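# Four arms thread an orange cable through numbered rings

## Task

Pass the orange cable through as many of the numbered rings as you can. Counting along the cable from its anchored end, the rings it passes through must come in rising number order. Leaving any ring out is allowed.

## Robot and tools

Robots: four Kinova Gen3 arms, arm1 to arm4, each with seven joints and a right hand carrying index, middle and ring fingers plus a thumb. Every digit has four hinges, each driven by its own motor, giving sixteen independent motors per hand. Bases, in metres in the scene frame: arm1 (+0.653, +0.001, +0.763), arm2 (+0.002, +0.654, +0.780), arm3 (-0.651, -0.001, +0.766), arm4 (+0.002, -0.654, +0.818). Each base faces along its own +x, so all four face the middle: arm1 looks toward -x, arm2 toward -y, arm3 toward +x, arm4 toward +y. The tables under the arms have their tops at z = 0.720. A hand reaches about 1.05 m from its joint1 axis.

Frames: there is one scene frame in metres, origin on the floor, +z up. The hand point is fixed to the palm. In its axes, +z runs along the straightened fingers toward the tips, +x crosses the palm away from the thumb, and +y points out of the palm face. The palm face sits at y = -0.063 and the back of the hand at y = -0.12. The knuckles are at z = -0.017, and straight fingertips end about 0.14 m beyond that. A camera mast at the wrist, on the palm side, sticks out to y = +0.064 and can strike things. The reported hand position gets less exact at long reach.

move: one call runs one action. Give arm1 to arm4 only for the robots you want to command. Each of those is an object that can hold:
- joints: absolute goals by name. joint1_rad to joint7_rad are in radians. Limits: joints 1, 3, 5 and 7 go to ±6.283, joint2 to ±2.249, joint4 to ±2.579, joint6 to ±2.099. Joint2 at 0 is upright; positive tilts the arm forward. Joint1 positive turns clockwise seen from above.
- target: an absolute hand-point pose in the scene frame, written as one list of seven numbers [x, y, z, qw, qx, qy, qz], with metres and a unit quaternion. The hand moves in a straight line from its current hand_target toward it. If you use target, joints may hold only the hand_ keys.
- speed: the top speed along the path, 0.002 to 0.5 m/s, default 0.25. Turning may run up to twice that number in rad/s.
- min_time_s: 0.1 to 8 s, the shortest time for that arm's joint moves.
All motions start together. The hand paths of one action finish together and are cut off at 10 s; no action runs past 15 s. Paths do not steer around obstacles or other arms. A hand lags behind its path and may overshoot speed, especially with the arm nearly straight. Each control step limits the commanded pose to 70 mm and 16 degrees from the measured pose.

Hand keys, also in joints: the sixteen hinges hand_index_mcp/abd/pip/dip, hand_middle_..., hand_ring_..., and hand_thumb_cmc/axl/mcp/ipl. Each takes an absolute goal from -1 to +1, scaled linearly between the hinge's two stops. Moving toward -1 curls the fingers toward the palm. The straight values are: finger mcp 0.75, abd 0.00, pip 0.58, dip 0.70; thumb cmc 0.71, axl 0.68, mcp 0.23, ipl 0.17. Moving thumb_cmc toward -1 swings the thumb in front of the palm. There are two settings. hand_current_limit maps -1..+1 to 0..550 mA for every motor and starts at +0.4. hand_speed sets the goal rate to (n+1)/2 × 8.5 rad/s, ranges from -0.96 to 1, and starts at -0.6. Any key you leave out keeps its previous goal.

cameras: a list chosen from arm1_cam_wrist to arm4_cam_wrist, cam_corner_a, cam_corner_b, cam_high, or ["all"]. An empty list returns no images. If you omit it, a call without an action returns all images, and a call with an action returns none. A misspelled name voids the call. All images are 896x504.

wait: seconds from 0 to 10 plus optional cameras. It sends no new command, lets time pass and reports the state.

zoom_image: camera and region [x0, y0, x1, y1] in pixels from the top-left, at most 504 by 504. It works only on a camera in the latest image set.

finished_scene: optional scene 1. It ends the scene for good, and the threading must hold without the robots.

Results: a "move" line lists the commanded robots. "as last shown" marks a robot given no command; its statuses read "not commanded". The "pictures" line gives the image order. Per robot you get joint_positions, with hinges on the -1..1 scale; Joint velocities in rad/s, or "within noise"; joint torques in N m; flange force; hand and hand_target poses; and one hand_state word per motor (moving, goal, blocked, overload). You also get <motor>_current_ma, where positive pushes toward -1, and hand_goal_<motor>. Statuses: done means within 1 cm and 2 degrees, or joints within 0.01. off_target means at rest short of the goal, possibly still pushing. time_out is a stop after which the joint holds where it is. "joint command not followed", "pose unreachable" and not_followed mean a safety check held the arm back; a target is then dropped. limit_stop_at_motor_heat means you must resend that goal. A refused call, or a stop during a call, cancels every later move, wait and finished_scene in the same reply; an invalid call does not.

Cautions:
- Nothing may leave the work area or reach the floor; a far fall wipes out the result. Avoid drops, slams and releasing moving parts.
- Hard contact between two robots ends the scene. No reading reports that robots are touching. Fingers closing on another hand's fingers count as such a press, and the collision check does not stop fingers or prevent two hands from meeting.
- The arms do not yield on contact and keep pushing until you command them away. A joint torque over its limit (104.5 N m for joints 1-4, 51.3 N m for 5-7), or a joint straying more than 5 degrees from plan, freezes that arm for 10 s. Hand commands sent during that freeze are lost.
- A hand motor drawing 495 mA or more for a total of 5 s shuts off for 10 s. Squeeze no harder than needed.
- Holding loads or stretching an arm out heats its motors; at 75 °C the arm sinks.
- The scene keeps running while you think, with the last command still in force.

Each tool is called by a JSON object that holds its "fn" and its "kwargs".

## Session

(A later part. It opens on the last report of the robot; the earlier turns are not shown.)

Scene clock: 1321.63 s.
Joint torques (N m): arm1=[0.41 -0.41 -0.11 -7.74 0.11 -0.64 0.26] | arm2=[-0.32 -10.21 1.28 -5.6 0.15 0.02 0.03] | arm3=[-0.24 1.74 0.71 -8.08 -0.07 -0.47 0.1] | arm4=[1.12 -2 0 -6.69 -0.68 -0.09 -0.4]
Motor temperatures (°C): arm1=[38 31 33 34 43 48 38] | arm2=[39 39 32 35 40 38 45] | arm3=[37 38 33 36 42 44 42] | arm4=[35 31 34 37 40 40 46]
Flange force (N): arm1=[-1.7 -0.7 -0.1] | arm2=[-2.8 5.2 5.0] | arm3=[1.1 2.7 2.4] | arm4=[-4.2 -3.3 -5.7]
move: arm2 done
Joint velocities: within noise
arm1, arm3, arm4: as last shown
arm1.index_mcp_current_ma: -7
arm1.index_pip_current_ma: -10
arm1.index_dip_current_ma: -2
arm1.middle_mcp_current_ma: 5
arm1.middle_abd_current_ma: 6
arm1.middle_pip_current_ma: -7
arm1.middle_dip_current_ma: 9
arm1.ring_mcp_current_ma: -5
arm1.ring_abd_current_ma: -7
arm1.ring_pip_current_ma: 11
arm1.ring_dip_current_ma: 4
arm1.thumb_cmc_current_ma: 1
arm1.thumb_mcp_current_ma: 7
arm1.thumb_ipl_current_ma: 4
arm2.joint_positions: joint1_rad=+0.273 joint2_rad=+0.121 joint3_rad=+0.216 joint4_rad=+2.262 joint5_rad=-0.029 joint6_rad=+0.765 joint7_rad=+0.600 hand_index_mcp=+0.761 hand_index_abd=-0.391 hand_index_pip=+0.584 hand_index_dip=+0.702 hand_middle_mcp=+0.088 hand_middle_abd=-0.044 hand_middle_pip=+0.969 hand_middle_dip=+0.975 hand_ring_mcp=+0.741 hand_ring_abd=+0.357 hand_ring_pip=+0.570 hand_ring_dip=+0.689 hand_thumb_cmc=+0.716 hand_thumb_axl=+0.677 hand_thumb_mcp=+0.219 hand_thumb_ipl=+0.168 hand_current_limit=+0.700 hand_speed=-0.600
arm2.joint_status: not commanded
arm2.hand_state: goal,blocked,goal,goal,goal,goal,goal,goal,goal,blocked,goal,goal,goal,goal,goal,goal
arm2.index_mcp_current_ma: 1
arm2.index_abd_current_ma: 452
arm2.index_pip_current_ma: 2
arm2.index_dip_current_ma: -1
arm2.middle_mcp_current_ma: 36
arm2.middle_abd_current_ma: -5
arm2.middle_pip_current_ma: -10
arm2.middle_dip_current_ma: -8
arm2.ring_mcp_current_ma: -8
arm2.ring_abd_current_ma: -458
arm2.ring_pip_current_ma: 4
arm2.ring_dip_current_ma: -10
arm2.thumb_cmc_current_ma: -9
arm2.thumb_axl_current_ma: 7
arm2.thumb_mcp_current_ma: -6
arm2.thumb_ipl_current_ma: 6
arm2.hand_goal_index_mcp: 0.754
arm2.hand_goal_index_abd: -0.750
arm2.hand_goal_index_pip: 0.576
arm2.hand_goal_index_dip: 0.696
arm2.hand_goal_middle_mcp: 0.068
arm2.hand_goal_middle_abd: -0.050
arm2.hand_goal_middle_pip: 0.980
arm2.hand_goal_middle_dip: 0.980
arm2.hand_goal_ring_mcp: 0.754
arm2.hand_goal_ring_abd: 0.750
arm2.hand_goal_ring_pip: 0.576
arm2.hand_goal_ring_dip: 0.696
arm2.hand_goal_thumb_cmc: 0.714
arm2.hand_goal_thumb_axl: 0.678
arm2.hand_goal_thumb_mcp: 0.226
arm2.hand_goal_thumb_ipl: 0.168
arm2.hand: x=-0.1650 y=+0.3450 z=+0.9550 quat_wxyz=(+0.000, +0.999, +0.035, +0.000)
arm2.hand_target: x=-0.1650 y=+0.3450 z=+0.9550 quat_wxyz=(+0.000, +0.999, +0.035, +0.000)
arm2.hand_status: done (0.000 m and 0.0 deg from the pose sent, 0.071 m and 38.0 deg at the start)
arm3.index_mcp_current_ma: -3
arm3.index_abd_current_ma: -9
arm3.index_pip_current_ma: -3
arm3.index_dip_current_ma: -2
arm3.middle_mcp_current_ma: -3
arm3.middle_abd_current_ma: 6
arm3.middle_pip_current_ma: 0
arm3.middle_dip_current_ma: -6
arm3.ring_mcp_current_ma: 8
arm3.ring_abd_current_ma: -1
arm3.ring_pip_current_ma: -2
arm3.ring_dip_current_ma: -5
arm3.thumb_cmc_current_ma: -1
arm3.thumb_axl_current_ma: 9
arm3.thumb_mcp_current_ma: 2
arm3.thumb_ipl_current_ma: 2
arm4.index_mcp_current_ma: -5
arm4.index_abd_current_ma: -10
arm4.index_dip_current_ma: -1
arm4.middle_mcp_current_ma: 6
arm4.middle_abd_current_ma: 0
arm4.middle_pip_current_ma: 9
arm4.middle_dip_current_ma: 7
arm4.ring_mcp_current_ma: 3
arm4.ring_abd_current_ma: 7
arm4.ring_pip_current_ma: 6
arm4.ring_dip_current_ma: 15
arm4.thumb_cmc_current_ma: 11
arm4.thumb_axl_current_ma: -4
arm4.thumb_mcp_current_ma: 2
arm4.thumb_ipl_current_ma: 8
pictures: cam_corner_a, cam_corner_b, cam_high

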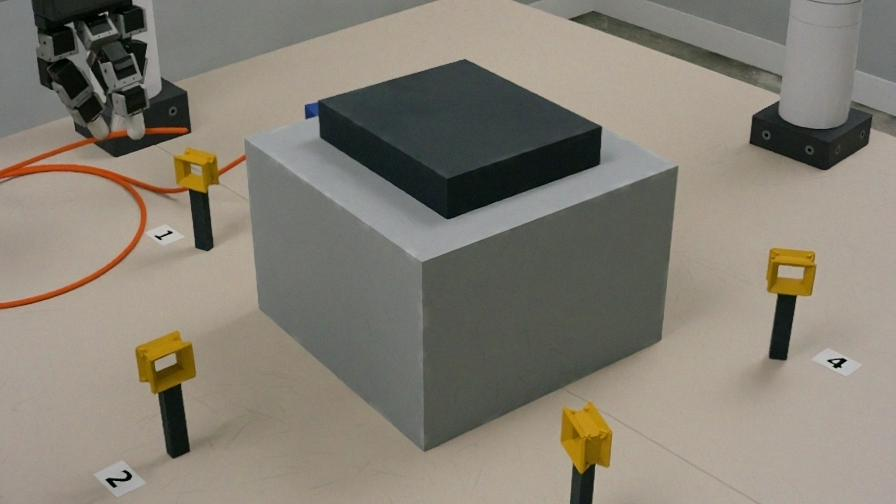

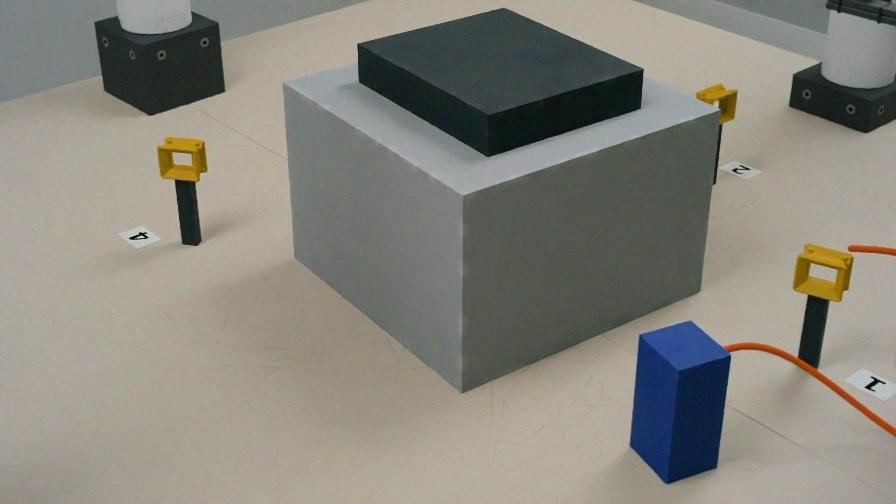

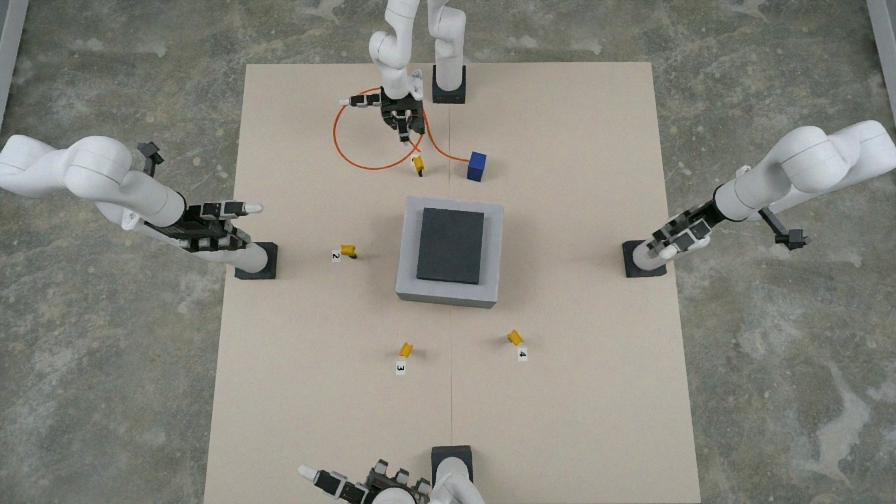

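{"fn": "move", "kwargs": {"cameras": ["arm2_cam_wrist", "arm3_cam_wrist", "cam_high", "cam_corner_a"]}}

{"fn": "zoom_image", "kwargs": {"camera": "cam_high", "region": [360, 80, 460, 180]}}

{"fn": "zoom_image", "kwargs": {"camera": "cam_corner_a", "region": [0, 60, 200, 230]}}

Scene clock: 1446.77 s.
Joint torques (N m): arm1=[0.46 -0.42 -0.11 -7.7 0.1 -0.64 0.25] | arm2=[-0.35 -10.19 1.27 -5.62 0.17 0.05 0] | arm3=[-0.18 1.73 0.74 -8.06 -0.04 -0.5 0.08] | arm4=[1.12 -1.97 0 -6.68 -0.7 -0.1 -0.38]
Motor temperatures (°C): arm1=[38 31 33 34 43 48 38] | arm2=[39 39 32 35 40 38 45] | arm3=[37 38 33 36 42 44 42] | arm4=[35 31 33 37 40 40 46]
Flange force (N): arm1=[-1.7 -0.7 -0.3] | arm2=[-3.0 5.1 5.2] | arm3=[1.1 2.8 2.2] | arm4=[-4.1 -3.2 -5.7]
Joint velocities: within noise
arm1.joint_positions: joint1_rad=-0.211 joint2_rad=-0.447 joint3_rad=-0.107 joint4_rad=+1.431 joint5_rad=-0.069 joint6_rad=+1.964 joint7_rad=+1.761 hand_index_mcp=+0.753 hand_index_abd=+0.000 hand_index_pip=+0.577 hand_index_dip=+0.696 hand_middle_mcp=+0.753 hand_middle_abd=+0.000 hand_middle_pip=+0.577 hand_middle_dip=+0.696 hand_ring_mcp=+0.753 hand_ring_abd=+0.000 hand_ring_pip=+0.577 hand_ring_dip=+0.696 hand_thumb_cmc=+0.714 hand_thumb_axl=+0.677 hand_thumb_mcp=+0.222 hand_thumb_ipl=+0.168 hand_current_limit=+0.400 hand_speed=-0.600
arm1.joint_status: not commanded
arm1.hand_state: goal,goal,goal,goal,goal,goal,goal,goal,goal,goal,overload,goal,goal,goal,goal,goal
arm1.index_mcp_current_ma: -10
arm1.index_abd_current_ma: -2
arm1.index_pip_current_ma: -9
arm1.index_dip_current_ma: -3
arm1.middle_mcp_current_ma: 5
arm1.middle_abd_current_ma: 9
arm1.middle_pip_current_ma: -15
arm1.middle_dip_current_ma: 10
arm1.ring_mcp_current_ma: -4
arm1.ring_abd_current_ma: -7
arm1.ring_pip_current_ma: 7
arm1.ring_dip_current_ma: 0
arm1.thumb_cmc_current_ma: 5
arm1.thumb_axl_current_ma: -9
arm1.thumb_mcp_current_ma: 9
arm1.thumb_ipl_current_ma: 8
arm1.hand_goal_index_mcp: 0.754
arm1.hand_goal_index_abd: 0.000
arm1.hand_goal_index_pip: 0.576
arm1.hand_goal_index_dip: 0.696
arm1.hand_goal_middle_mcp: 0.754
arm1.hand_goal_middle_abd: 0.000
arm1.hand_goal_middle_pip: 0.576
arm1.hand_goal_middle_dip: 0.696
arm1.hand_goal_ring_mcp: 0.754
arm1.hand_goal_ring_abd: 0.000
arm1.hand_goal_ring_pip: 0.576
arm1.hand_goal_ring_dip: 0.696
arm1.hand_goal_thumb_cmc: 0.714
arm1.hand_goal_thumb_axl: 0.678
arm1.hand_goal_thumb_mcp: 0.226
arm1.hand_goal_thumb_ipl: 0.168
arm1.hand: x=+0.5493 y=-0.1310 z=+1.3069 quat_wxyz=(+0.021, +0.954, +0.285, -0.090) (m; scene frame)
arm1.hand_target: x=+0.5493 y=-0.1310 z=+1.3069 quat_wxyz=(+0.021, +0.954, +0.285, -0.090) (m; scene frame)
arm1.hand_status: not commanded
arm2.joint_positions: joint1_rad=+0.273 joint2_rad=+0.121 joint3_rad=+0.216 joint4_rad=+2.262 joint5_rad=-0.029 joint6_rad=+0.765 joint7_rad=+0.600 hand_index_mcp=+0.761 hand_index_abd=-0.391 hand_index_pip=+0.584 hand_index_dip=+0.702 hand_middle_mcp=+0.088 hand_middle_abd=-0.044 hand_middle_pip=+0.969 hand_middle_dip=+0.975 hand_ring_mcp=+0.741 hand_ring_abd=+0.357 hand_ring_pip=+0.570 hand_ring_dip=+0.689 hand_thumb_cmc=+0.716 hand_thumb_axl=+0.677 hand_thumb_mcp=+0.219 hand_thumb_ipl=+0.168 hand_current_limit=+0.700 hand_speed=-0.600
arm2.joint_status: not commanded
arm2.hand_state: goal,blocked,goal,goal,goal,goal,goal,goal,goal,blocked,goal,goal,goal,goal,goal,goal
arm2.index_mcp_current_ma: -4
arm2.index_abd_current_ma: 448
arm2.index_pip_current_ma: 1
arm2.index_dip_current_ma: 4
arm2.middle_mcp_current_ma: 40
arm2.middle_abd_current_ma: -8
arm2.middle_pip_current_ma: -14
arm2.middle_dip_current_ma: -7
arm2.ring_mcp_current_ma: -1
arm2.ring_abd_current_ma: -458
arm2.ring_pip_current_ma: 2
arm2.ring_dip_current_ma: -15
arm2.thumb_cmc_current_ma: -10
arm2.thumb_axl_current_ma: 9
arm2.thumb_mcp_current_ma: -2
arm2.thumb_ipl_current_ma: 4
arm2.hand_goal_index_mcp: 0.754
arm2.hand_goal_index_abd: -0.750
arm2.hand_goal_index_pip: 0.576
arm2.hand_goal_index_dip: 0.696
arm2.hand_goal_middle_mcp: 0.068
arm2.hand_goal_middle_abd: -0.050
arm2.hand_goal_middle_pip: 0.980
arm2.hand_goal_middle_dip: 0.980
arm2.hand_goal_ring_mcp: 0.754
arm2.hand_goal_ring_abd: 0.750
arm2.hand_goal_ring_pip: 0.576
arm2.hand_goal_ring_dip: 0.696
arm2.hand_goal_thumb_cmc: 0.714
arm2.hand_goal_thumb_axl: 0.678
arm2.hand_goal_thumb_mcp: 0.226
arm2.hand_goal_thumb_ipl: 0.168
arm2.hand: x=-0.1650 y=+0.3450 z=+0.9550 quat_wxyz=(+0.000, +0.999, +0.035, +0.000) (m; scene frame)
arm2.hand_target: x=-0.1650 y=+0.3450 z=+0.9550 quat_wxyz=(+0.000, +0.999, +0.035, +0.000) (m; scene frame)
arm2.hand_status: done (0.000 m and 0.0 deg from the pose sent, 0.071 m and 38.0 deg at the start)
arm3.joint_positions: joint1_rad=+0.363 joint2_rad=-0.467 joint3_rad=-0.108 joint4_rad=+1.513 joint5_rad=+0.015 joint6_rad=+2.002 joint7_rad=+1.866 hand_index_mcp=+0.753 hand_index_abd=+0.000 hand_index_pip=+0.577 hand_index_dip=+0.696 hand_middle_mcp=+0.753 hand_middle_abd=+0.000 hand_middle_pip=+0.577 hand_middle_dip=+0.696 hand_ring_mcp=+0.753 hand_ring_abd=+0.000 hand_ring_pip=+0.577 hand_ring_dip=+0.696 hand_thumb_cmc=+0.714 hand_thumb_axl=+0.677 hand_thumb_mcp=+0.224 hand_thumb_ipl=+0.168 hand_current_limit=+0.400 hand_speed=-0.600
arm3.joint_status: not commanded
arm3.hand_state: goal,goal,goal,goal,goal,goal,goal,goal,goal,goal,goal,goal,goal,goal,goal,goal
arm3.index_mcp_current_ma: -7
arm3.index_abd_current_ma: -13
arm3.index_pip_current_ma: 2
arm3.index_dip_current_ma: -10
arm3.middle_mcp_current_ma: 3
arm3.middle_abd_current_ma: -1
arm3.middle_pip_current_ma: -2
arm3.middle_dip_current_ma: -1
arm3.ring_mcp_current_ma: 3
arm3.ring_abd_current_ma: -7
arm3.ring_pip_current_ma: 0
arm3.ring_dip_current_ma: -7
arm3.thumb_cmc_current_ma: -7
arm3.thumb_axl_current_ma: 14
arm3.thumb_mcp_current_ma: 2
arm3.thumb_ipl_current_ma: 18
arm3.hand_goal_index_mcp: 0.754
arm3.hand_goal_index_abd: 0.000
arm3.hand_goal_index_pip: 0.576
arm3.hand_goal_index_dip: 0.696
arm3.hand_goal_middle_mcp: 0.754
arm3.hand_goal_middle_abd: 0.000
arm3.hand_goal_middle_pip: 0.576
arm3.hand_goal_middle_dip: 0.696
arm3.hand_goal_ring_mcp: 0.754
arm3.hand_goal_ring_abd: 0.000
arm3.hand_goal_ring_pip: 0.576
arm3.hand_goal_ring_dip: 0.696
arm3.hand_goal_thumb_cmc: 0.714
arm3.hand_goal_thumb_axl: 0.678
arm3.hand_goal_thumb_mcp: 0.226
arm3.hand_goal_thumb_ipl: 0.168
arm3.hand: x=-0.5296 y=+0.0367 z=+1.2789 quat_wxyz=(+0.036, -0.012, +0.998, -0.041) (m; scene frame)
arm3.hand_target: x=-0.5296 y=+0.0367 z=+1.2789 quat_wxyz=(+0.036, -0.012, +0.998, -0.041) (m; scene frame)
arm3.hand_status: not commanded
arm4.joint_positions: joint1_rad=-0.862 joint2_rad=-0.381 joint3_rad=-0.038 joint4_rad=+1.500 joint5_rad=-0.069 joint6_rad=+1.986 joint7_rad=+1.768 hand_index_mcp=+0.753 hand_index_abd=+0.000 hand_index_pip=+0.577 hand_index_dip=+0.696 hand_middle_mcp=+0.753 hand_middle_abd=+0.000 hand_middle_pip=+0.577 hand_middle_dip=+0.696 hand_ring_mcp=+0.753 hand_ring_abd=+0.000 hand_ring_pip=+0.577 hand_ring_dip=+0.696 hand_thumb_cmc=+0.714 hand_thumb_axl=+0.677 hand_thumb_mcp=+0.221 hand_thumb_ipl=+0.168 hand_current_limit=+0.400 hand_speed=-0.600
arm4.joint_status: not commanded
arm4.hand_state: goal,goal,goal,goal,goal,goal,goal,goal,goal,goal,goal,goal,goal,goal,goal,goal
arm4.index_mcp_current_ma: 0
arm4.index_abd_current_ma: -4
arm4.index_pip_current_ma: 0
arm4.index_dip_current_ma: 3
arm4.middle_mcp_current_ma: 7
arm4.middle_abd_current_ma: 4
arm4.middle_pip_current_ma: 9
arm4.middle_dip_current_ma: 4
arm4.ring_mcp_current_ma: 6
arm4.ring_abd_current_ma: 4
arm4.ring_pip_current_ma: 3
arm4.ring_dip_current_ma: 8
arm4.thumb_cmc_current_ma: 9
arm4.thumb_axl_current_ma: -2
arm4.thumb_mcp_current_ma: 4
arm4.thumb_ipl_current_ma: 6
arm4.hand_goal_index_mcp: 0.754
arm4.hand_goal_index_abd: 0.000
arm4.hand_goal_index_pip: 0.576
arm4.hand_goal_index_dip: 0.696
arm4.hand_goal_middle_mcp: 0.754
arm4.hand_goal_middle_abd: 0.000
arm4.hand_goal_middle_pip: 0.576
arm4.hand_goal_middle_dip: 0.696
arm4.hand_goal_ring_mcp: 0.754
arm4.hand_goal_ring_abd: 0.000
arm4.hand_goal_ring_pip: 0.576
arm4.hand_goal_ring_dip: 0.696
arm4.hand_goal_thumb_cmc: 0.714
arm4.hand_goal_thumb_axl: 0.678
arm4.hand_goal_thumb_mcp: 0.226
arm4.hand_goal_thumb_ipl: 0.168
arm4.hand: x=-0.1602 y=-0.6403 z=+1.3350 quat_wxyz=(-0.013, -0.978, +0.206, +0.028) (m; scene frame)
arm4.hand_target: x=-0.1602 y=-0.6403 z=+1.3350 quat_wxyz=(-0.013, -0.978, +0.206, +0.028) (m; scene frame)
arm4.hand_status: not commanded
pictures: arm2_cam_wrist, arm3_cam_wrist, cam_corner_a, cam_high

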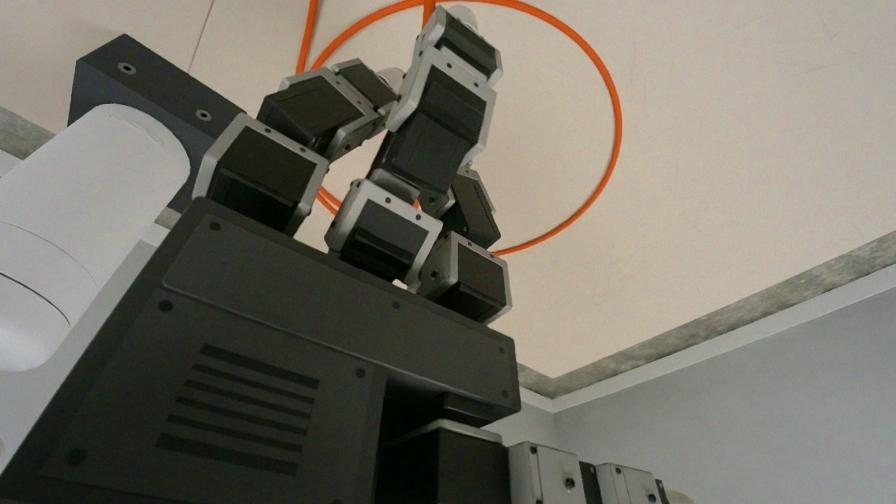

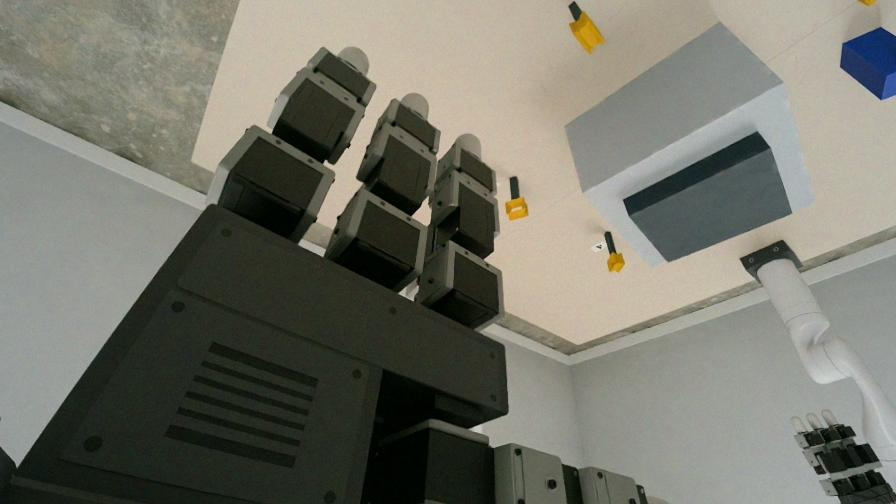

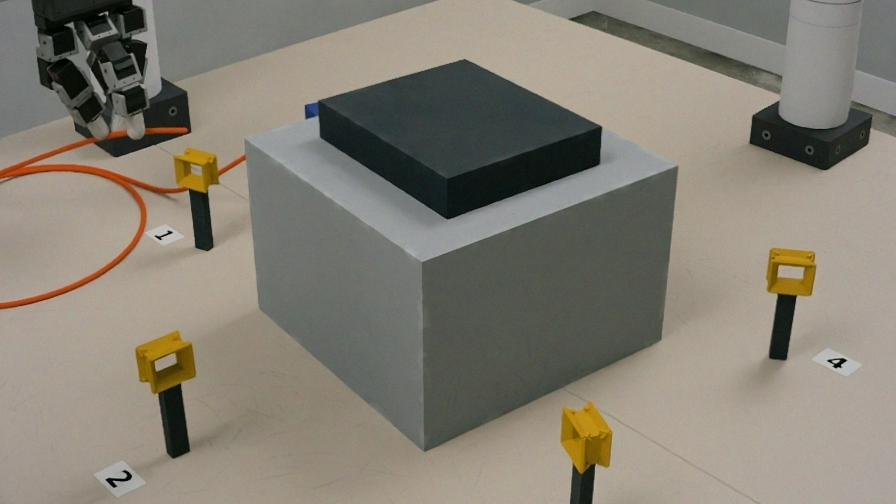

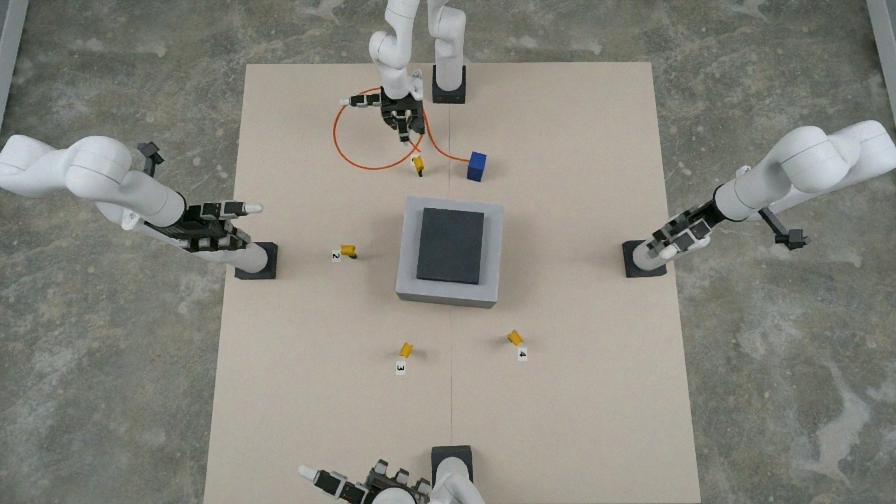

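Scaled by 5.040 from the camera's image (finer frame: 1280x720).

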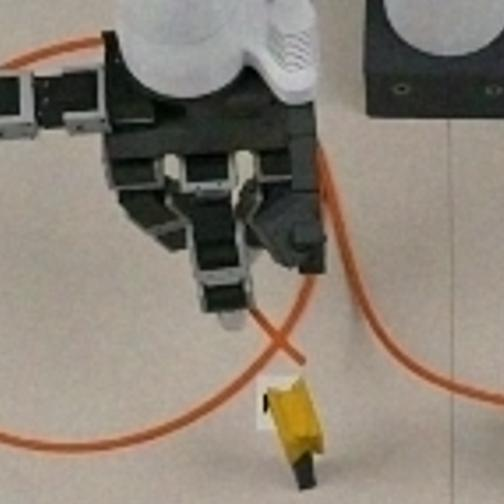

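Scaled by 2.520 from the camera's image (finer frame: 1280x720).

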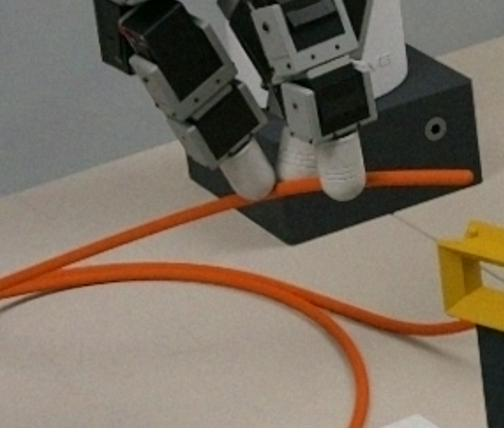

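{"fn": "move", "kwargs": {"arm2": {"target": [0.03, 0.355, 0.985, 0, 0.8192, 0.5736, 0], "speed": 0.12}, "cameras": ["cam_high", "cam_corner_a", "cam_corner_b"]}}

{"fn": "zoom_image", "kwargs": {"camera": "cam_corner_a", "region": [0, 40, 300, 230]}}

{"fn": "zoom_image", "kwargs": {"camera": "cam_high", "region": [320, 50, 520, 200]}}

{"fn": "zoom_image", "kwargs": {"camera": "cam_corner_b", "region": [600, 100, 896, 400]}}

Scene clock: 1551.40 s.
Joint torques (N m): arm1=[0.4 -0.41 -0.15 -7.69 0.1 -0.64 0.27] | arm2=[-0.3 -9.29 1.04 -6.33 0.11 0.01 0.05] | arm3=[-0.31 1.73 0.7 -8.09 -0.08 -0.47 0.05] | arm4=[1.12 -2 0.02 -6.73 -0.7 -0.11 -0.38]
Motor temperatures (°C): arm1=[38 31 33 34 43 48 38] | arm2=[39 38 32 35 40 38 45] | arm3=[37 38 33 36 42 44 42] | arm4=[35 31 33 37 40 40 46]
Flange force (N): arm1=[-1.7 -0.8 -0.3] | arm2=[-5.2 2.7 3.8] | arm3=[1.1 2.6 2.4] | arm4=[-4.2 -3.2 -5.6]
move: arm2 done
Joint velocities: within noise
arm1, arm3, arm4: as last shown
arm1.index_mcp_current_ma: -5
arm1.index_abd_current_ma: -1
arm1.index_pip_current_ma: -2
arm1.middle_mcp_current_ma: 3
arm1.middle_abd_current_ma: 7
arm1.middle_pip_current_ma: -8
arm1.middle_dip_current_ma: 8
arm1.ring_mcp_current_ma: -5
arm1.ring_abd_current_ma: -2
arm1.ring_pip_current_ma: 10
arm1.thumb_cmc_current_ma: 4
arm1.thumb_axl_current_ma: -12
arm1.thumb_mcp_current_ma: 4
arm1.thumb_ipl_current_ma: 3
arm2.joint_positions: joint1_rad=+0.076 joint2_rad=+0.028 joint3_rad=-0.031 joint4_rad=+2.234 joint5_rad=+0.006 joint6_rad=+0.885 joint7_rad=+1.285 hand_index_mcp=+0.767 hand_index_abd=-0.409 hand_index_pip=+0.586 hand_index_dip=+0.702 hand_middle_mcp=+0.088 hand_middle_abd=-0.044 hand_middle_pip=+0.969 hand_middle_dip=+0.975 hand_ring_mcp=+0.740 hand_ring_abd=+0.357 hand_ring_pip=+0.570 hand_ring_dip=+0.689 hand_thumb_cmc=+0.713 hand_thumb_axl=+0.677 hand_thumb_mcp=+0.219 hand_thumb_ipl=+0.168 hand_current_limit=+0.700 hand_speed=-0.600
arm2.joint_status: not commanded
arm2.hand_state: goal,blocked,goal,goal,goal,goal,goal,goal,goal,blocked,goal,goal,goal,goal,goal,goal
arm2.index_mcp_current_ma: 9
arm2.index_abd_current_ma: 428
arm2.index_pip_current_ma: 5
arm2.index_dip_current_ma: 0
arm2.middle_mcp_current_ma: 34
arm2.middle_abd_current_ma: -2
arm2.middle_pip_current_ma: -17
arm2.middle_dip_current_ma: -11
arm2.ring_mcp_current_ma: -6
arm2.ring_abd_current_ma: -457
arm2.ring_pip_current_ma: 2
arm2.ring_dip_current_ma: -11
arm2.thumb_cmc_current_ma: -13
arm2.thumb_axl_current_ma: 8
arm2.thumb_mcp_current_ma: -3
arm2.thumb_ipl_current_ma: 7
arm2.hand_goal_index_mcp: 0.754
arm2.hand_goal_index_abd: -0.750
arm2.hand_goal_index_pip: 0.576
arm2.hand_goal_index_dip: 0.696
arm2.hand_goal_middle_mcp: 0.068
arm2.hand_goal_middle_abd: -0.050
arm2.hand_goal_middle_pip: 0.980
arm2.hand_goal_middle_dip: 0.980
arm2.hand_goal_ring_mcp: 0.754
arm2.hand_goal_ring_abd: 0.750
arm2.hand_goal_ring_pip: 0.576
arm2.hand_goal_ring_dip: 0.696
arm2.hand_goal_thumb_cmc: 0.714
arm2.hand_goal_thumb_axl: 0.678
arm2.hand_goal_thumb_mcp: 0.226
arm2.hand_goal_thumb_ipl: 0.168
arm2.hand: x=+0.0300 y=+0.3550 z=+0.9850 quat_wxyz=(+0.000, +0.819, +0.574, +0.000)
arm2.hand_target: x=+0.0300 y=+0.3550 z=+0.9850 quat_wxyz=(+0.000, +0.819, +0.574, +0.000)
arm2.hand_status: done (0.000 m and 0.0 deg from the pose sent, 0.198 m and 66.0 deg at the start)
arm3.index_mcp_current_ma: -12
arm3.index_pip_current_ma: 3
arm3.index_dip_current_ma: -6
arm3.middle_mcp_current_ma: 9
arm3.middle_abd_current_ma: 5
arm3.middle_pip_current_ma: 6
arm3.middle_dip_current_ma: 10
arm3.ring_mcp_current_ma: 4
arm3.ring_abd_current_ma: -8
arm3.ring_pip_current_ma: -12
arm3.thumb_cmc_current_ma: -8
arm3.thumb_axl_current_ma: -7
arm3.thumb_mcp_current_ma: -1
arm3.thumb_ipl_current_ma: 7
arm4.index_mcp_current_ma: 1
arm4.index_abd_current_ma: -2
arm4.index_pip_current_ma: 4
arm4.index_dip_current_ma: 0
arm4.middle_mcp_current_ma: 9
arm4.middle_abd_current_ma: 8
arm4.middle_pip_current_ma: -1
arm4.ring_mcp_current_ma: 2
arm4.ring_abd_current_ma: 7
arm4.ring_pip_current_ma: 5
arm4.ring_dip_current_ma: 5
arm4.thumb_cmc_current_ma: 13
arm4.thumb_axl_current_ma: -3
arm4.thumb_mcp_current_ma: -1
arm4.thumb_ipl_current_ma: 9
pictures: cam_corner_a, cam_corner_b, cam_high

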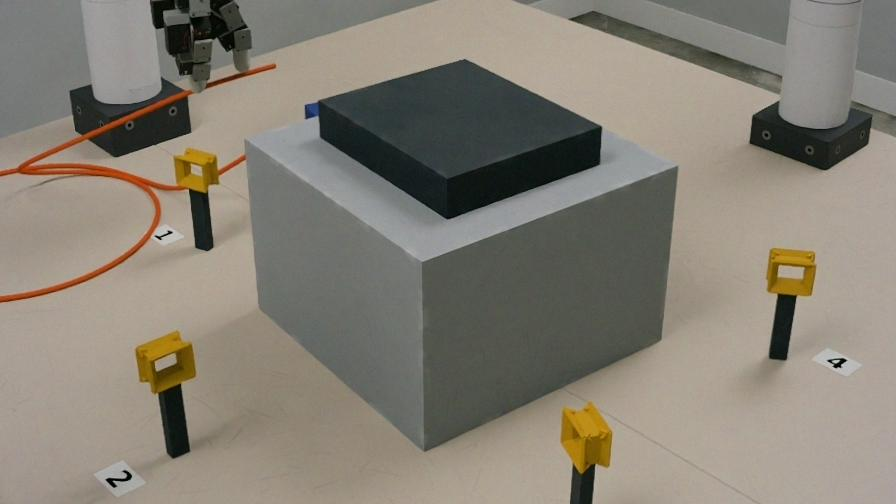

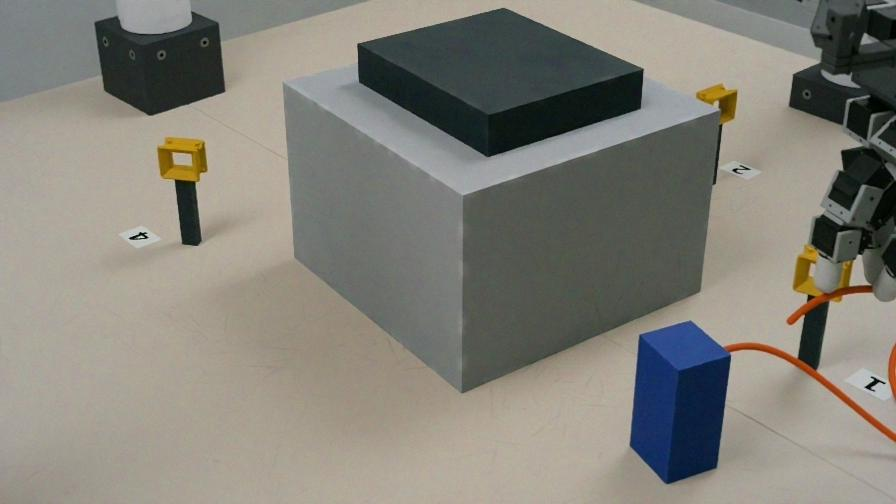

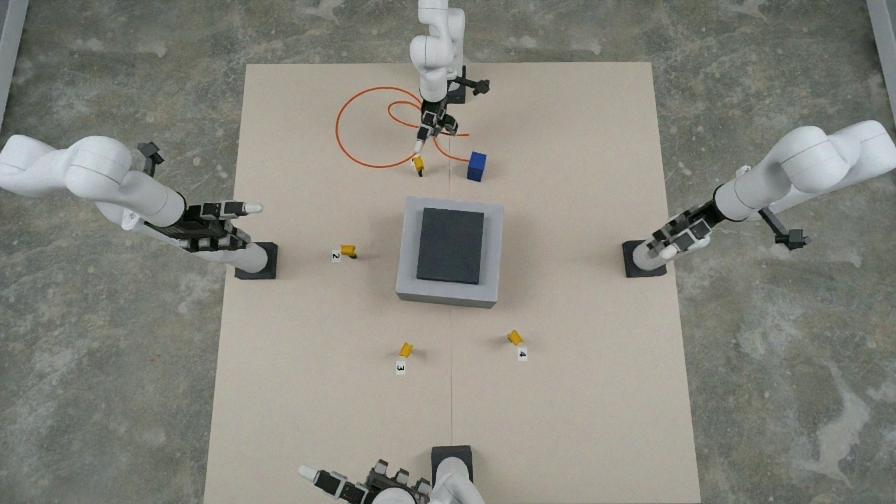

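Scaled by 1.680 from the camera's image (finer frame: 1280x720).

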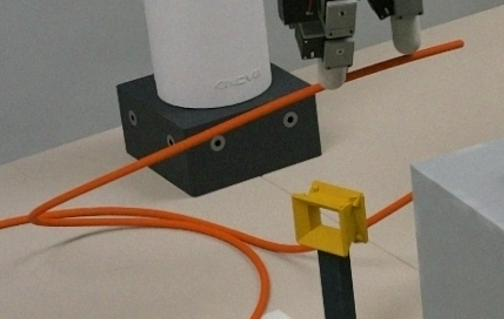

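Scaled by 2.520 from the camera's image (finer frame: 1280x720).

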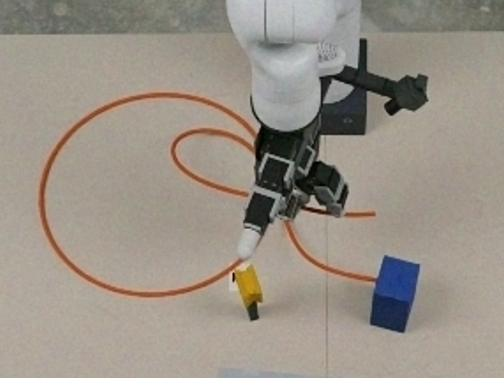

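Scaled by 1.680 from the camera's image (finer frame: 1280x720).

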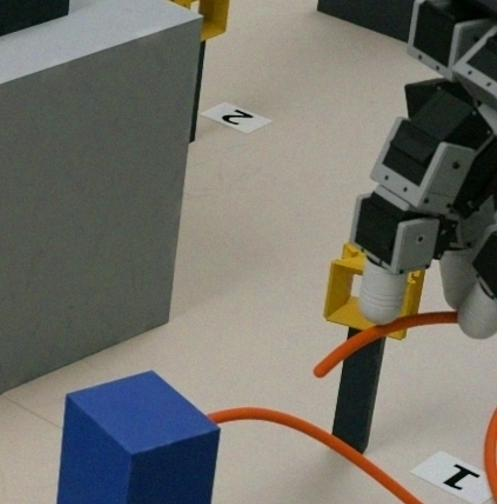

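{"fn": "move", "kwargs": {"arm3": {"target": [-0.2308, 0.5141, 0.9876, 0.0738, -0.4945, 0.8565, -0.1278], "speed": 0.3, "joints": {"hand_index_abd": 0.17, "hand_middle_abd": -0.17, "hand_ring_abd": -0.2, "hand_current_limit": 0.7}}, "cameras": ["cam_high", "cam_corner_a", "arm3_cam_wrist"]}}

{"fn": "zoom_image", "kwargs": {"camera": "cam_corner_a", "region": [0, 0, 300, 230]}}

{"fn": "zoom_image", "kwargs": {"camera": "cam_high", "region": [320, 50, 520, 200]}}

Scene clock: 1617.97 s.
Joint torques (N m): arm1=[0.4 -0.4 -0.14 -7.68 0.12 -0.64 0.26] | arm2=[-0.28 -9.31 1.04 -6.43 0.1 0.01 0.04] | arm3=[-0.23 -23.5 -2.18 -6.76 0.58 -0.09 0.14] | arm4=[1.1 -2.03 0.02 -6.7 -0.69 -0.1 -0.39]
Motor temperatures (°C): arm1=[38 31 33 34 43 48 38] | arm2=[39 38 32 35 40 38 45] | arm3=[37 38 33 36 42 44 42] | arm4=[35 31 33 37 40 40 46]
Flange force (N): arm1=[-1.7 -0.7 -0.3] | arm2=[-5.1 2.7 4.0] | arm3=[6.0 1.4 1.6] | arm4=[-4.2 -3.2 -5.6]
move: arm3 done
Joint velocities: within noise
arm1, arm2, arm4: as last shown
arm1.index_mcp_current_ma: -1
arm1.index_abd_current_ma: -7
arm1.index_pip_current_ma: -5
arm1.index_dip_current_ma: -2
arm1.middle_mcp_current_ma: 6
arm1.middle_abd_current_ma: 11
arm1.middle_pip_current_ma: -11
arm1.ring_mcp_current_ma: -4
arm1.ring_abd_current_ma: -6
arm1.ring_pip_current_ma: 8
arm1.ring_dip_current_ma: 1
arm1.thumb_cmc_current_ma: 11
arm1.thumb_axl_current_ma: -10
arm1.thumb_mcp_current_ma: 9
arm1.thumb_ipl_current_ma: 1
arm2.index_abd_current_ma: 423
arm2.index_pip_current_ma: 2
arm2.index_dip_current_ma: 5
arm2.middle_mcp_current_ma: 36
arm2.middle_abd_current_ma: -6
arm2.middle_pip_current_ma: -10
arm2.middle_dip_current_ma: -13
arm2.ring_mcp_current_ma: -9
arm2.ring_abd_current_ma: -460
arm2.ring_pip_current_ma: 4
arm2.ring_dip_current_ma: -13
arm2.thumb_cmc_current_ma: -12
arm2.thumb_axl_current_ma: 9
arm2.thumb_mcp_current_ma: -2
arm2.thumb_ipl_current_ma: 4
arm3.joint_positions: joint1_rad=-0.675 joint2_rad=+0.992 joint3_rad=-0.896 joint4_rad=+0.699 joint5_rad=+1.010 joint6_rad=+1.698 joint7_rad=+1.446 hand_index_mcp=+0.751 hand_index_abd=+0.165 hand_index_pip=+0.577 hand_index_dip=+0.696 hand_middle_mcp=+0.752 hand_middle_abd=-0.165 hand_middle_pip=+0.577 hand_middle_dip=+0.696 hand_ring_mcp=+0.751 hand_ring_abd=-0.197 hand_ring_pip=+0.577 hand_ring_dip=+0.696 hand_thumb_cmc=+0.709 hand_thumb_axl=+0.677 hand_thumb_mcp=+0.224 hand_thumb_ipl=+0.168 hand_current_limit=+0.700 hand_speed=-0.600
arm3.joint_status: all done
arm3.hand_state: goal,goal,goal,goal,goal,goal,goal,goal,goal,goal,goal,goal,goal,goal,goal,goal
arm3.index_mcp_current_ma: -15
arm3.index_abd_current_ma: -9
arm3.index_pip_current_ma: 3
arm3.index_dip_current_ma: -9
arm3.middle_mcp_current_ma: 4
arm3.middle_abd_current_ma: -1
arm3.middle_pip_current_ma: 5
arm3.middle_dip_current_ma: -2
arm3.ring_mcp_current_ma: 4
arm3.ring_abd_current_ma: -3
arm3.ring_pip_current_ma: 10
arm3.ring_dip_current_ma: -12
arm3.thumb_cmc_current_ma: 3
arm3.thumb_axl_current_ma: 8
arm3.thumb_mcp_current_ma: 8
arm3.thumb_ipl_current_ma: 12
arm3.hand_goal_index_mcp: 0.754
arm3.hand_goal_index_abd: 0.170
arm3.hand_goal_index_pip: 0.576
arm3.hand_goal_index_dip: 0.696
arm3.hand_goal_middle_mcp: 0.754
arm3.hand_goal_middle_abd: -0.170
arm3.hand_goal_middle_pip: 0.576
arm3.hand_goal_middle_dip: 0.696
arm3.hand_goal_ring_mcp: 0.754
arm3.hand_goal_ring_abd: -0.200
arm3.hand_goal_ring_pip: 0.576
arm3.hand_goal_ring_dip: 0.696
arm3.hand_goal_thumb_cmc: 0.714
arm3.hand_goal_thumb_axl: 0.678
arm3.hand_goal_thumb_mcp: 0.226
arm3.hand_goal_thumb_ipl: 0.168
arm3.hand: x=-0.2308 y=+0.5141 z=+0.9876 quat_wxyz=(+0.074, -0.495, +0.857, -0.128)
arm3.hand_target: x=-0.2308 y=+0.5141 z=+0.9876 quat_wxyz=(+0.074, -0.495, +0.857, -0.128)
arm3.hand_status: done (0.000 m and 0.0 deg from the pose sent, 0.634 m and 59.4 deg at the start)
arm4.index_mcp_current_ma: -11
arm4.index_abd_current_ma: -8
arm4.index_pip_current_ma: 6
arm4.middle_mcp_current_ma: 10
arm4.middle_abd_current_ma: 1
arm4.middle_pip_current_ma: 6
arm4.middle_dip_current_ma: -1
arm4.ring_mcp_current_ma: -3
arm4.ring_abd_current_ma: 5
arm4.ring_pip_current_ma: 8
arm4.ring_dip_current_ma: 11
arm4.thumb_cmc_current_ma: 10
arm4.thumb_axl_current_ma: -7
arm4.thumb_mcp_current_ma: 1
arm4.thumb_ipl_current_ma: -2
pictures: arm3_cam_wrist, cam_corner_a, cam_high

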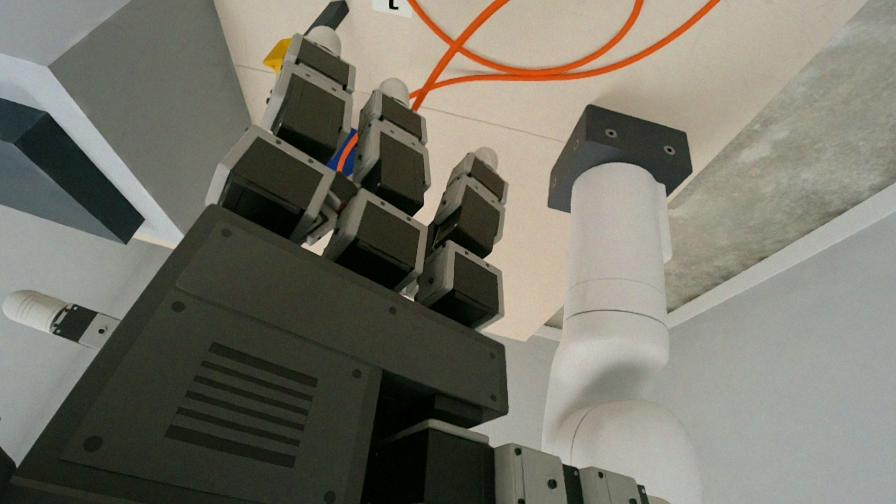

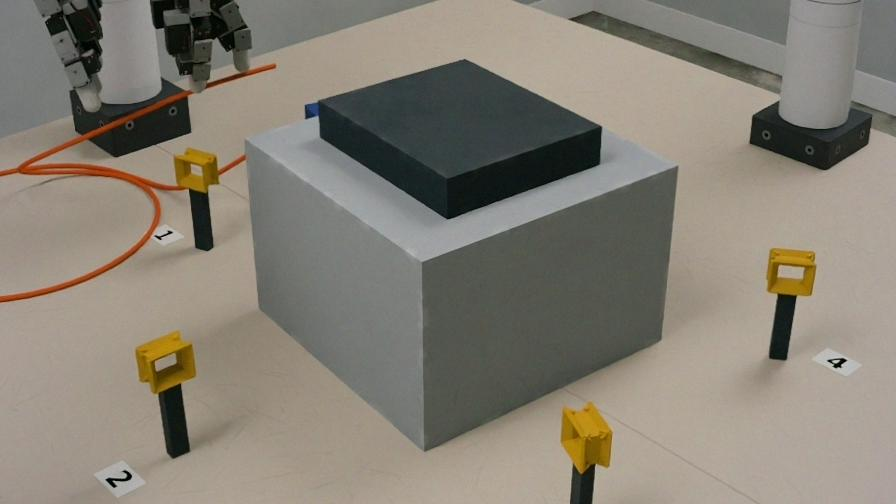

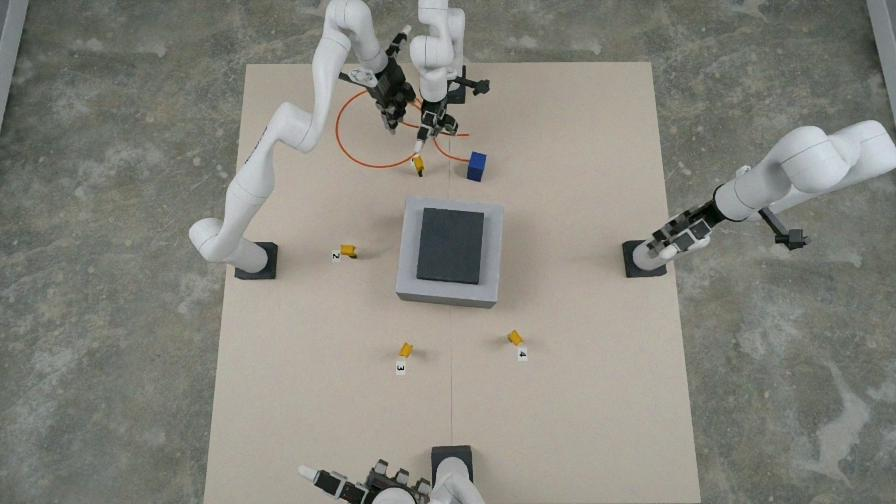

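Scaled by 1.680 from the camera's image (finer frame: 1280x720).

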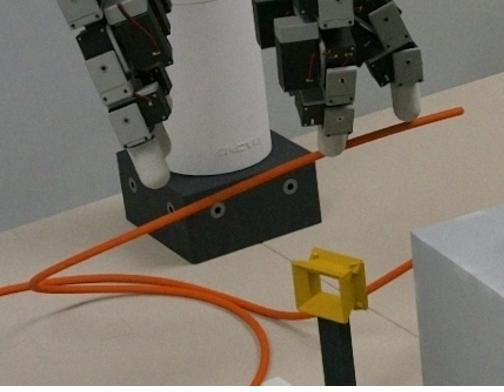

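Scaled by 2.520 from the camera's image (finer frame: 1280x720).

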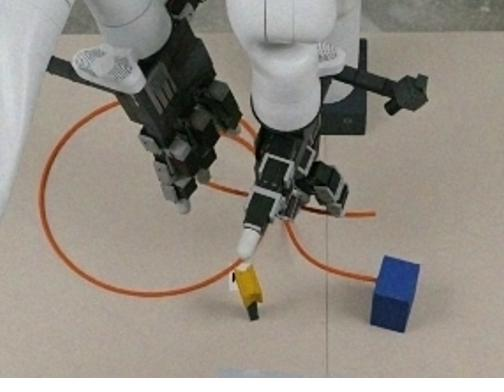

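{"fn": "move", "kwargs": {"arm3": {"target": [-0.2055, 0.4995, 0.892, 0.0738, -0.4945, 0.8565, -0.1278], "speed": 0.12}, "cameras": ["cam_corner_a", "arm3_cam_wrist", "arm2_cam_wrist"]}}

{"fn": "zoom_image", "kwargs": {"camera": "cam_corner_a", "region": [0, 0, 300, 230]}}

{"fn": "zoom_image", "kwargs": {"camera": "arm3_cam_wrist", "region": [250, 0, 550, 250]}}

Scene clock: 1635.70 s.
Joint torques (N m): arm1=[0.42 -0.43 -0.11 -7.68 0.11 -0.64 0.26] | arm2=[-0.33 -9.36 1.04 -6.38 0.09 -0.03 0.02] | arm3=[-0.26 -23.98 -2.93 -6.56 0.61 -0.06 0.12] | arm4=[1.13 -1.96 0.02 -6.73 -0.68 -0.1 -0.39]
Motor temperatures (°C): arm1=[38 31 33 34 43 48 38] | arm2=[39 38 32 35 40 38 45] | arm3=[37 39 33 36 42 44 42] | arm4=[35 31 33 37 40 40 46]
Flange force (N): arm1=[-1.8 -0.7 -0.4] | arm2=[-5.3 2.6 3.8] | arm3=[4.4 1.0 0.5] | arm4=[-4.0 -3.2 -5.5]
move: arm3 done
Joint velocities: within noise
arm1, arm2, arm4: as last shown
arm1.index_mcp_current_ma: -3
arm1.index_abd_current_ma: 1
arm1.index_pip_current_ma: -7
arm1.index_dip_current_ma: 3
arm1.middle_mcp_current_ma: 4
arm1.middle_abd_current_ma: 10
arm1.middle_pip_current_ma: -8
arm1.ring_mcp_current_ma: -3
arm1.ring_abd_current_ma: -7
arm1.ring_pip_current_ma: 11
arm1.ring_dip_current_ma: 0
arm1.thumb_cmc_current_ma: 6
arm1.thumb_axl_current_ma: -8
arm1.thumb_ipl_current_ma: 4
arm2.joint_positions: joint1_rad=+0.076 joint2_rad=+0.028 joint3_rad=-0.031 joint4_rad=+2.234 joint5_rad=+0.006 joint6_rad=+0.885 joint7_rad=+1.285 hand_index_mcp=+0.767 hand_index_abd=-0.410 hand_index_pip=+0.586 hand_index_dip=+0.702 hand_middle_mcp=+0.088 hand_middle_abd=-0.044 hand_middle_pip=+0.969 hand_middle_dip=+0.975 hand_ring_mcp=+0.739 hand_ring_abd=+0.357 hand_ring_pip=+0.570 hand_ring_dip=+0.689 hand_thumb_cmc=+0.713 hand_thumb_axl=+0.677 hand_thumb_mcp=+0.219 hand_thumb_ipl=+0.168 hand_current_limit=+0.700 hand_speed=-0.600
arm2.index_mcp_current_ma: 7
arm2.index_abd_current_ma: 426
arm2.index_pip_current_ma: 8
arm2.index_dip_current_ma: -1
arm2.middle_mcp_current_ma: 35
arm2.middle_abd_current_ma: -5
arm2.middle_pip_current_ma: -11
arm2.middle_dip_current_ma: -14
arm2.ring_mcp_current_ma: -6
arm2.ring_abd_current_ma: -455
arm2.ring_pip_current_ma: 2
arm2.ring_dip_current_ma: -8
arm2.thumb_cmc_current_ma: -7
arm2.thumb_axl_current_ma: 5
arm2.thumb_mcp_current_ma: -8
arm2.thumb_ipl_current_ma: 1
arm3.joint_positions: joint1_rad=-0.589 joint2_rad=+1.078 joint3_rad=-0.882 joint4_rad=+0.867 joint5_rad=+1.047 joint6_rad=+1.509 joint7_rad=+1.367 hand_index_mcp=+0.751 hand_index_abd=+0.165 hand_index_pip=+0.577 hand_index_dip=+0.696 hand_middle_mcp=+0.751 hand_middle_abd=-0.165 hand_middle_pip=+0.577 hand_middle_dip=+0.696 hand_ring_mcp=+0.751 hand_ring_abd=-0.197 hand_ring_pip=+0.577 hand_ring_dip=+0.696 hand_thumb_cmc=+0.709 hand_thumb_axl=+0.677 hand_thumb_mcp=+0.223 hand_thumb_ipl=+0.168 hand_current_limit=+0.700 hand_speed=-0.600
arm3.joint_status: not commanded
arm3.hand_state: goal,goal,goal,goal,goal,goal,goal,goal,goal,goal,goal,goal,goal,goal,goal,goal
arm3.index_mcp_current_ma: -3
arm3.index_abd_current_ma: -1
arm3.index_pip_current_ma: 2
arm3.index_dip_current_ma: -3
arm3.middle_mcp_current_ma: 10
arm3.middle_abd_current_ma: 0
arm3.middle_pip_current_ma: 3
arm3.middle_dip_current_ma: 2
arm3.ring_mcp_current_ma: 2
arm3.ring_abd_current_ma: -3
arm3.ring_pip_current_ma: 8
arm3.ring_dip_current_ma: -2
arm3.thumb_cmc_current_ma: -5
arm3.thumb_axl_current_ma: 13
arm3.thumb_mcp_current_ma: 2
arm3.thumb_ipl_current_ma: 6
arm3.hand_goal_index_mcp: 0.754
arm3.hand_goal_index_abd: 0.170
arm3.hand_goal_index_pip: 0.576
arm3.hand_goal_index_dip: 0.696
arm3.hand_goal_middle_mcp: 0.754
arm3.hand_goal_middle_abd: -0.170
arm3.hand_goal_middle_pip: 0.576
arm3.hand_goal_middle_dip: 0.696
arm3.hand_goal_ring_mcp: 0.754
arm3.hand_goal_ring_abd: -0.200
arm3.hand_goal_ring_pip: 0.576
arm3.hand_goal_ring_dip: 0.696
arm3.hand_goal_thumb_cmc: 0.714
arm3.hand_goal_thumb_axl: 0.678
arm3.hand_goal_thumb_mcp: 0.226
arm3.hand_goal_thumb_ipl: 0.168
arm3.hand: x=-0.2055 y=+0.4995 z=+0.8920 quat_wxyz=(+0.074, -0.495, +0.857, -0.128)
arm3.hand_target: x=-0.2055 y=+0.4995 z=+0.8920 quat_wxyz=(+0.074, -0.495, +0.857, -0.128)
arm3.hand_status: done (0.000 m and 0.0 deg from the pose sent, 0.100 m and 0.0 deg at the start)
arm4.index_mcp_current_ma: -5
arm4.index_abd_current_ma: -9
arm4.index_pip_current_ma: 4
arm4.index_dip_current_ma: 4
arm4.middle_mcp_current_ma: 14
arm4.middle_abd_current_ma: 2
arm4.middle_pip_current_ma: 3
arm4.middle_dip_current_ma: 2
arm4.ring_mcp_current_ma: 3
arm4.ring_abd_current_ma: -1
arm4.ring_pip_current_ma: 10
arm4.ring_dip_current_ma: 10
arm4.thumb_cmc_current_ma: 9
arm4.thumb_axl_current_ma: 0
arm4.thumb_mcp_current_ma: -2
arm4.thumb_ipl_current_ma: 3
pictures: arm2_cam_wrist, arm3_cam_wrist, cam_corner_a

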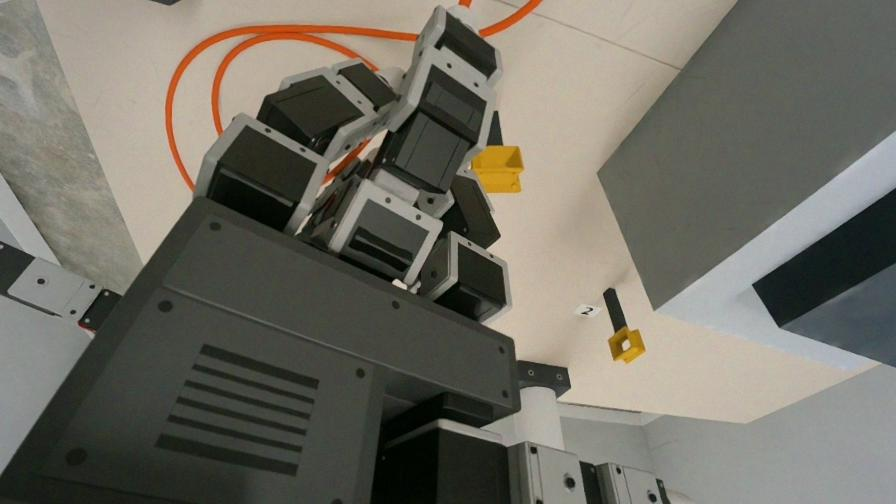

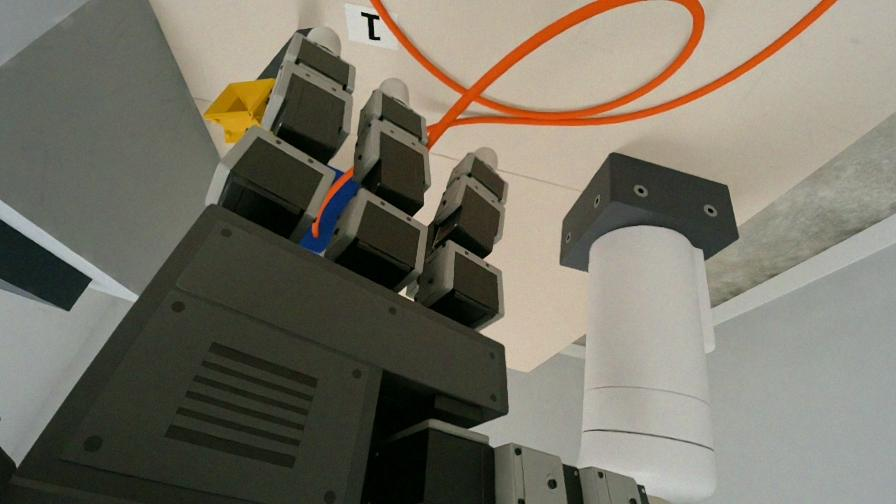

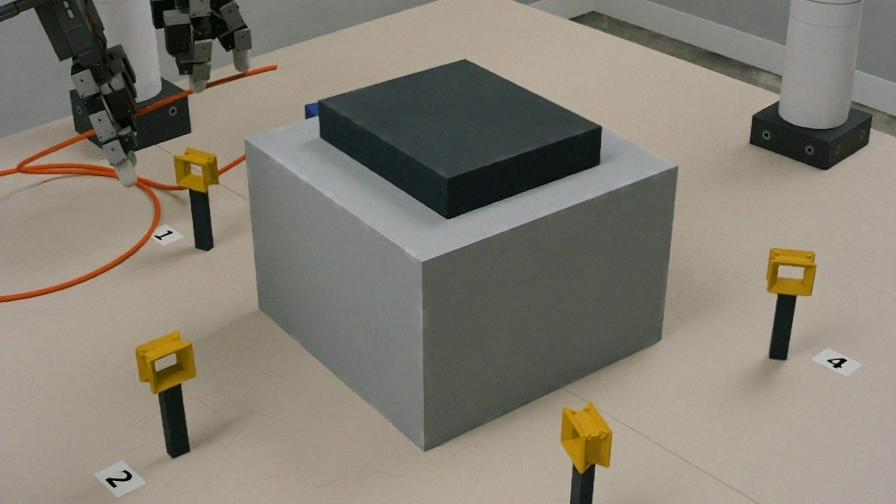

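Scaled by 1.680 from the camera's image (finer frame: 1280x720).

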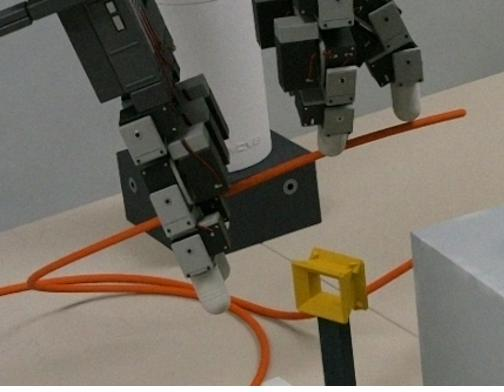

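Scaled by 1.680 from the camera's image (finer frame: 1280x720).

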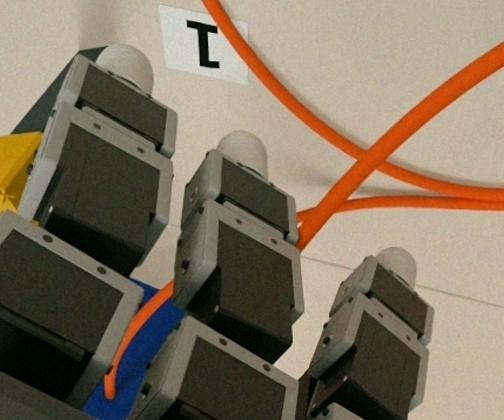

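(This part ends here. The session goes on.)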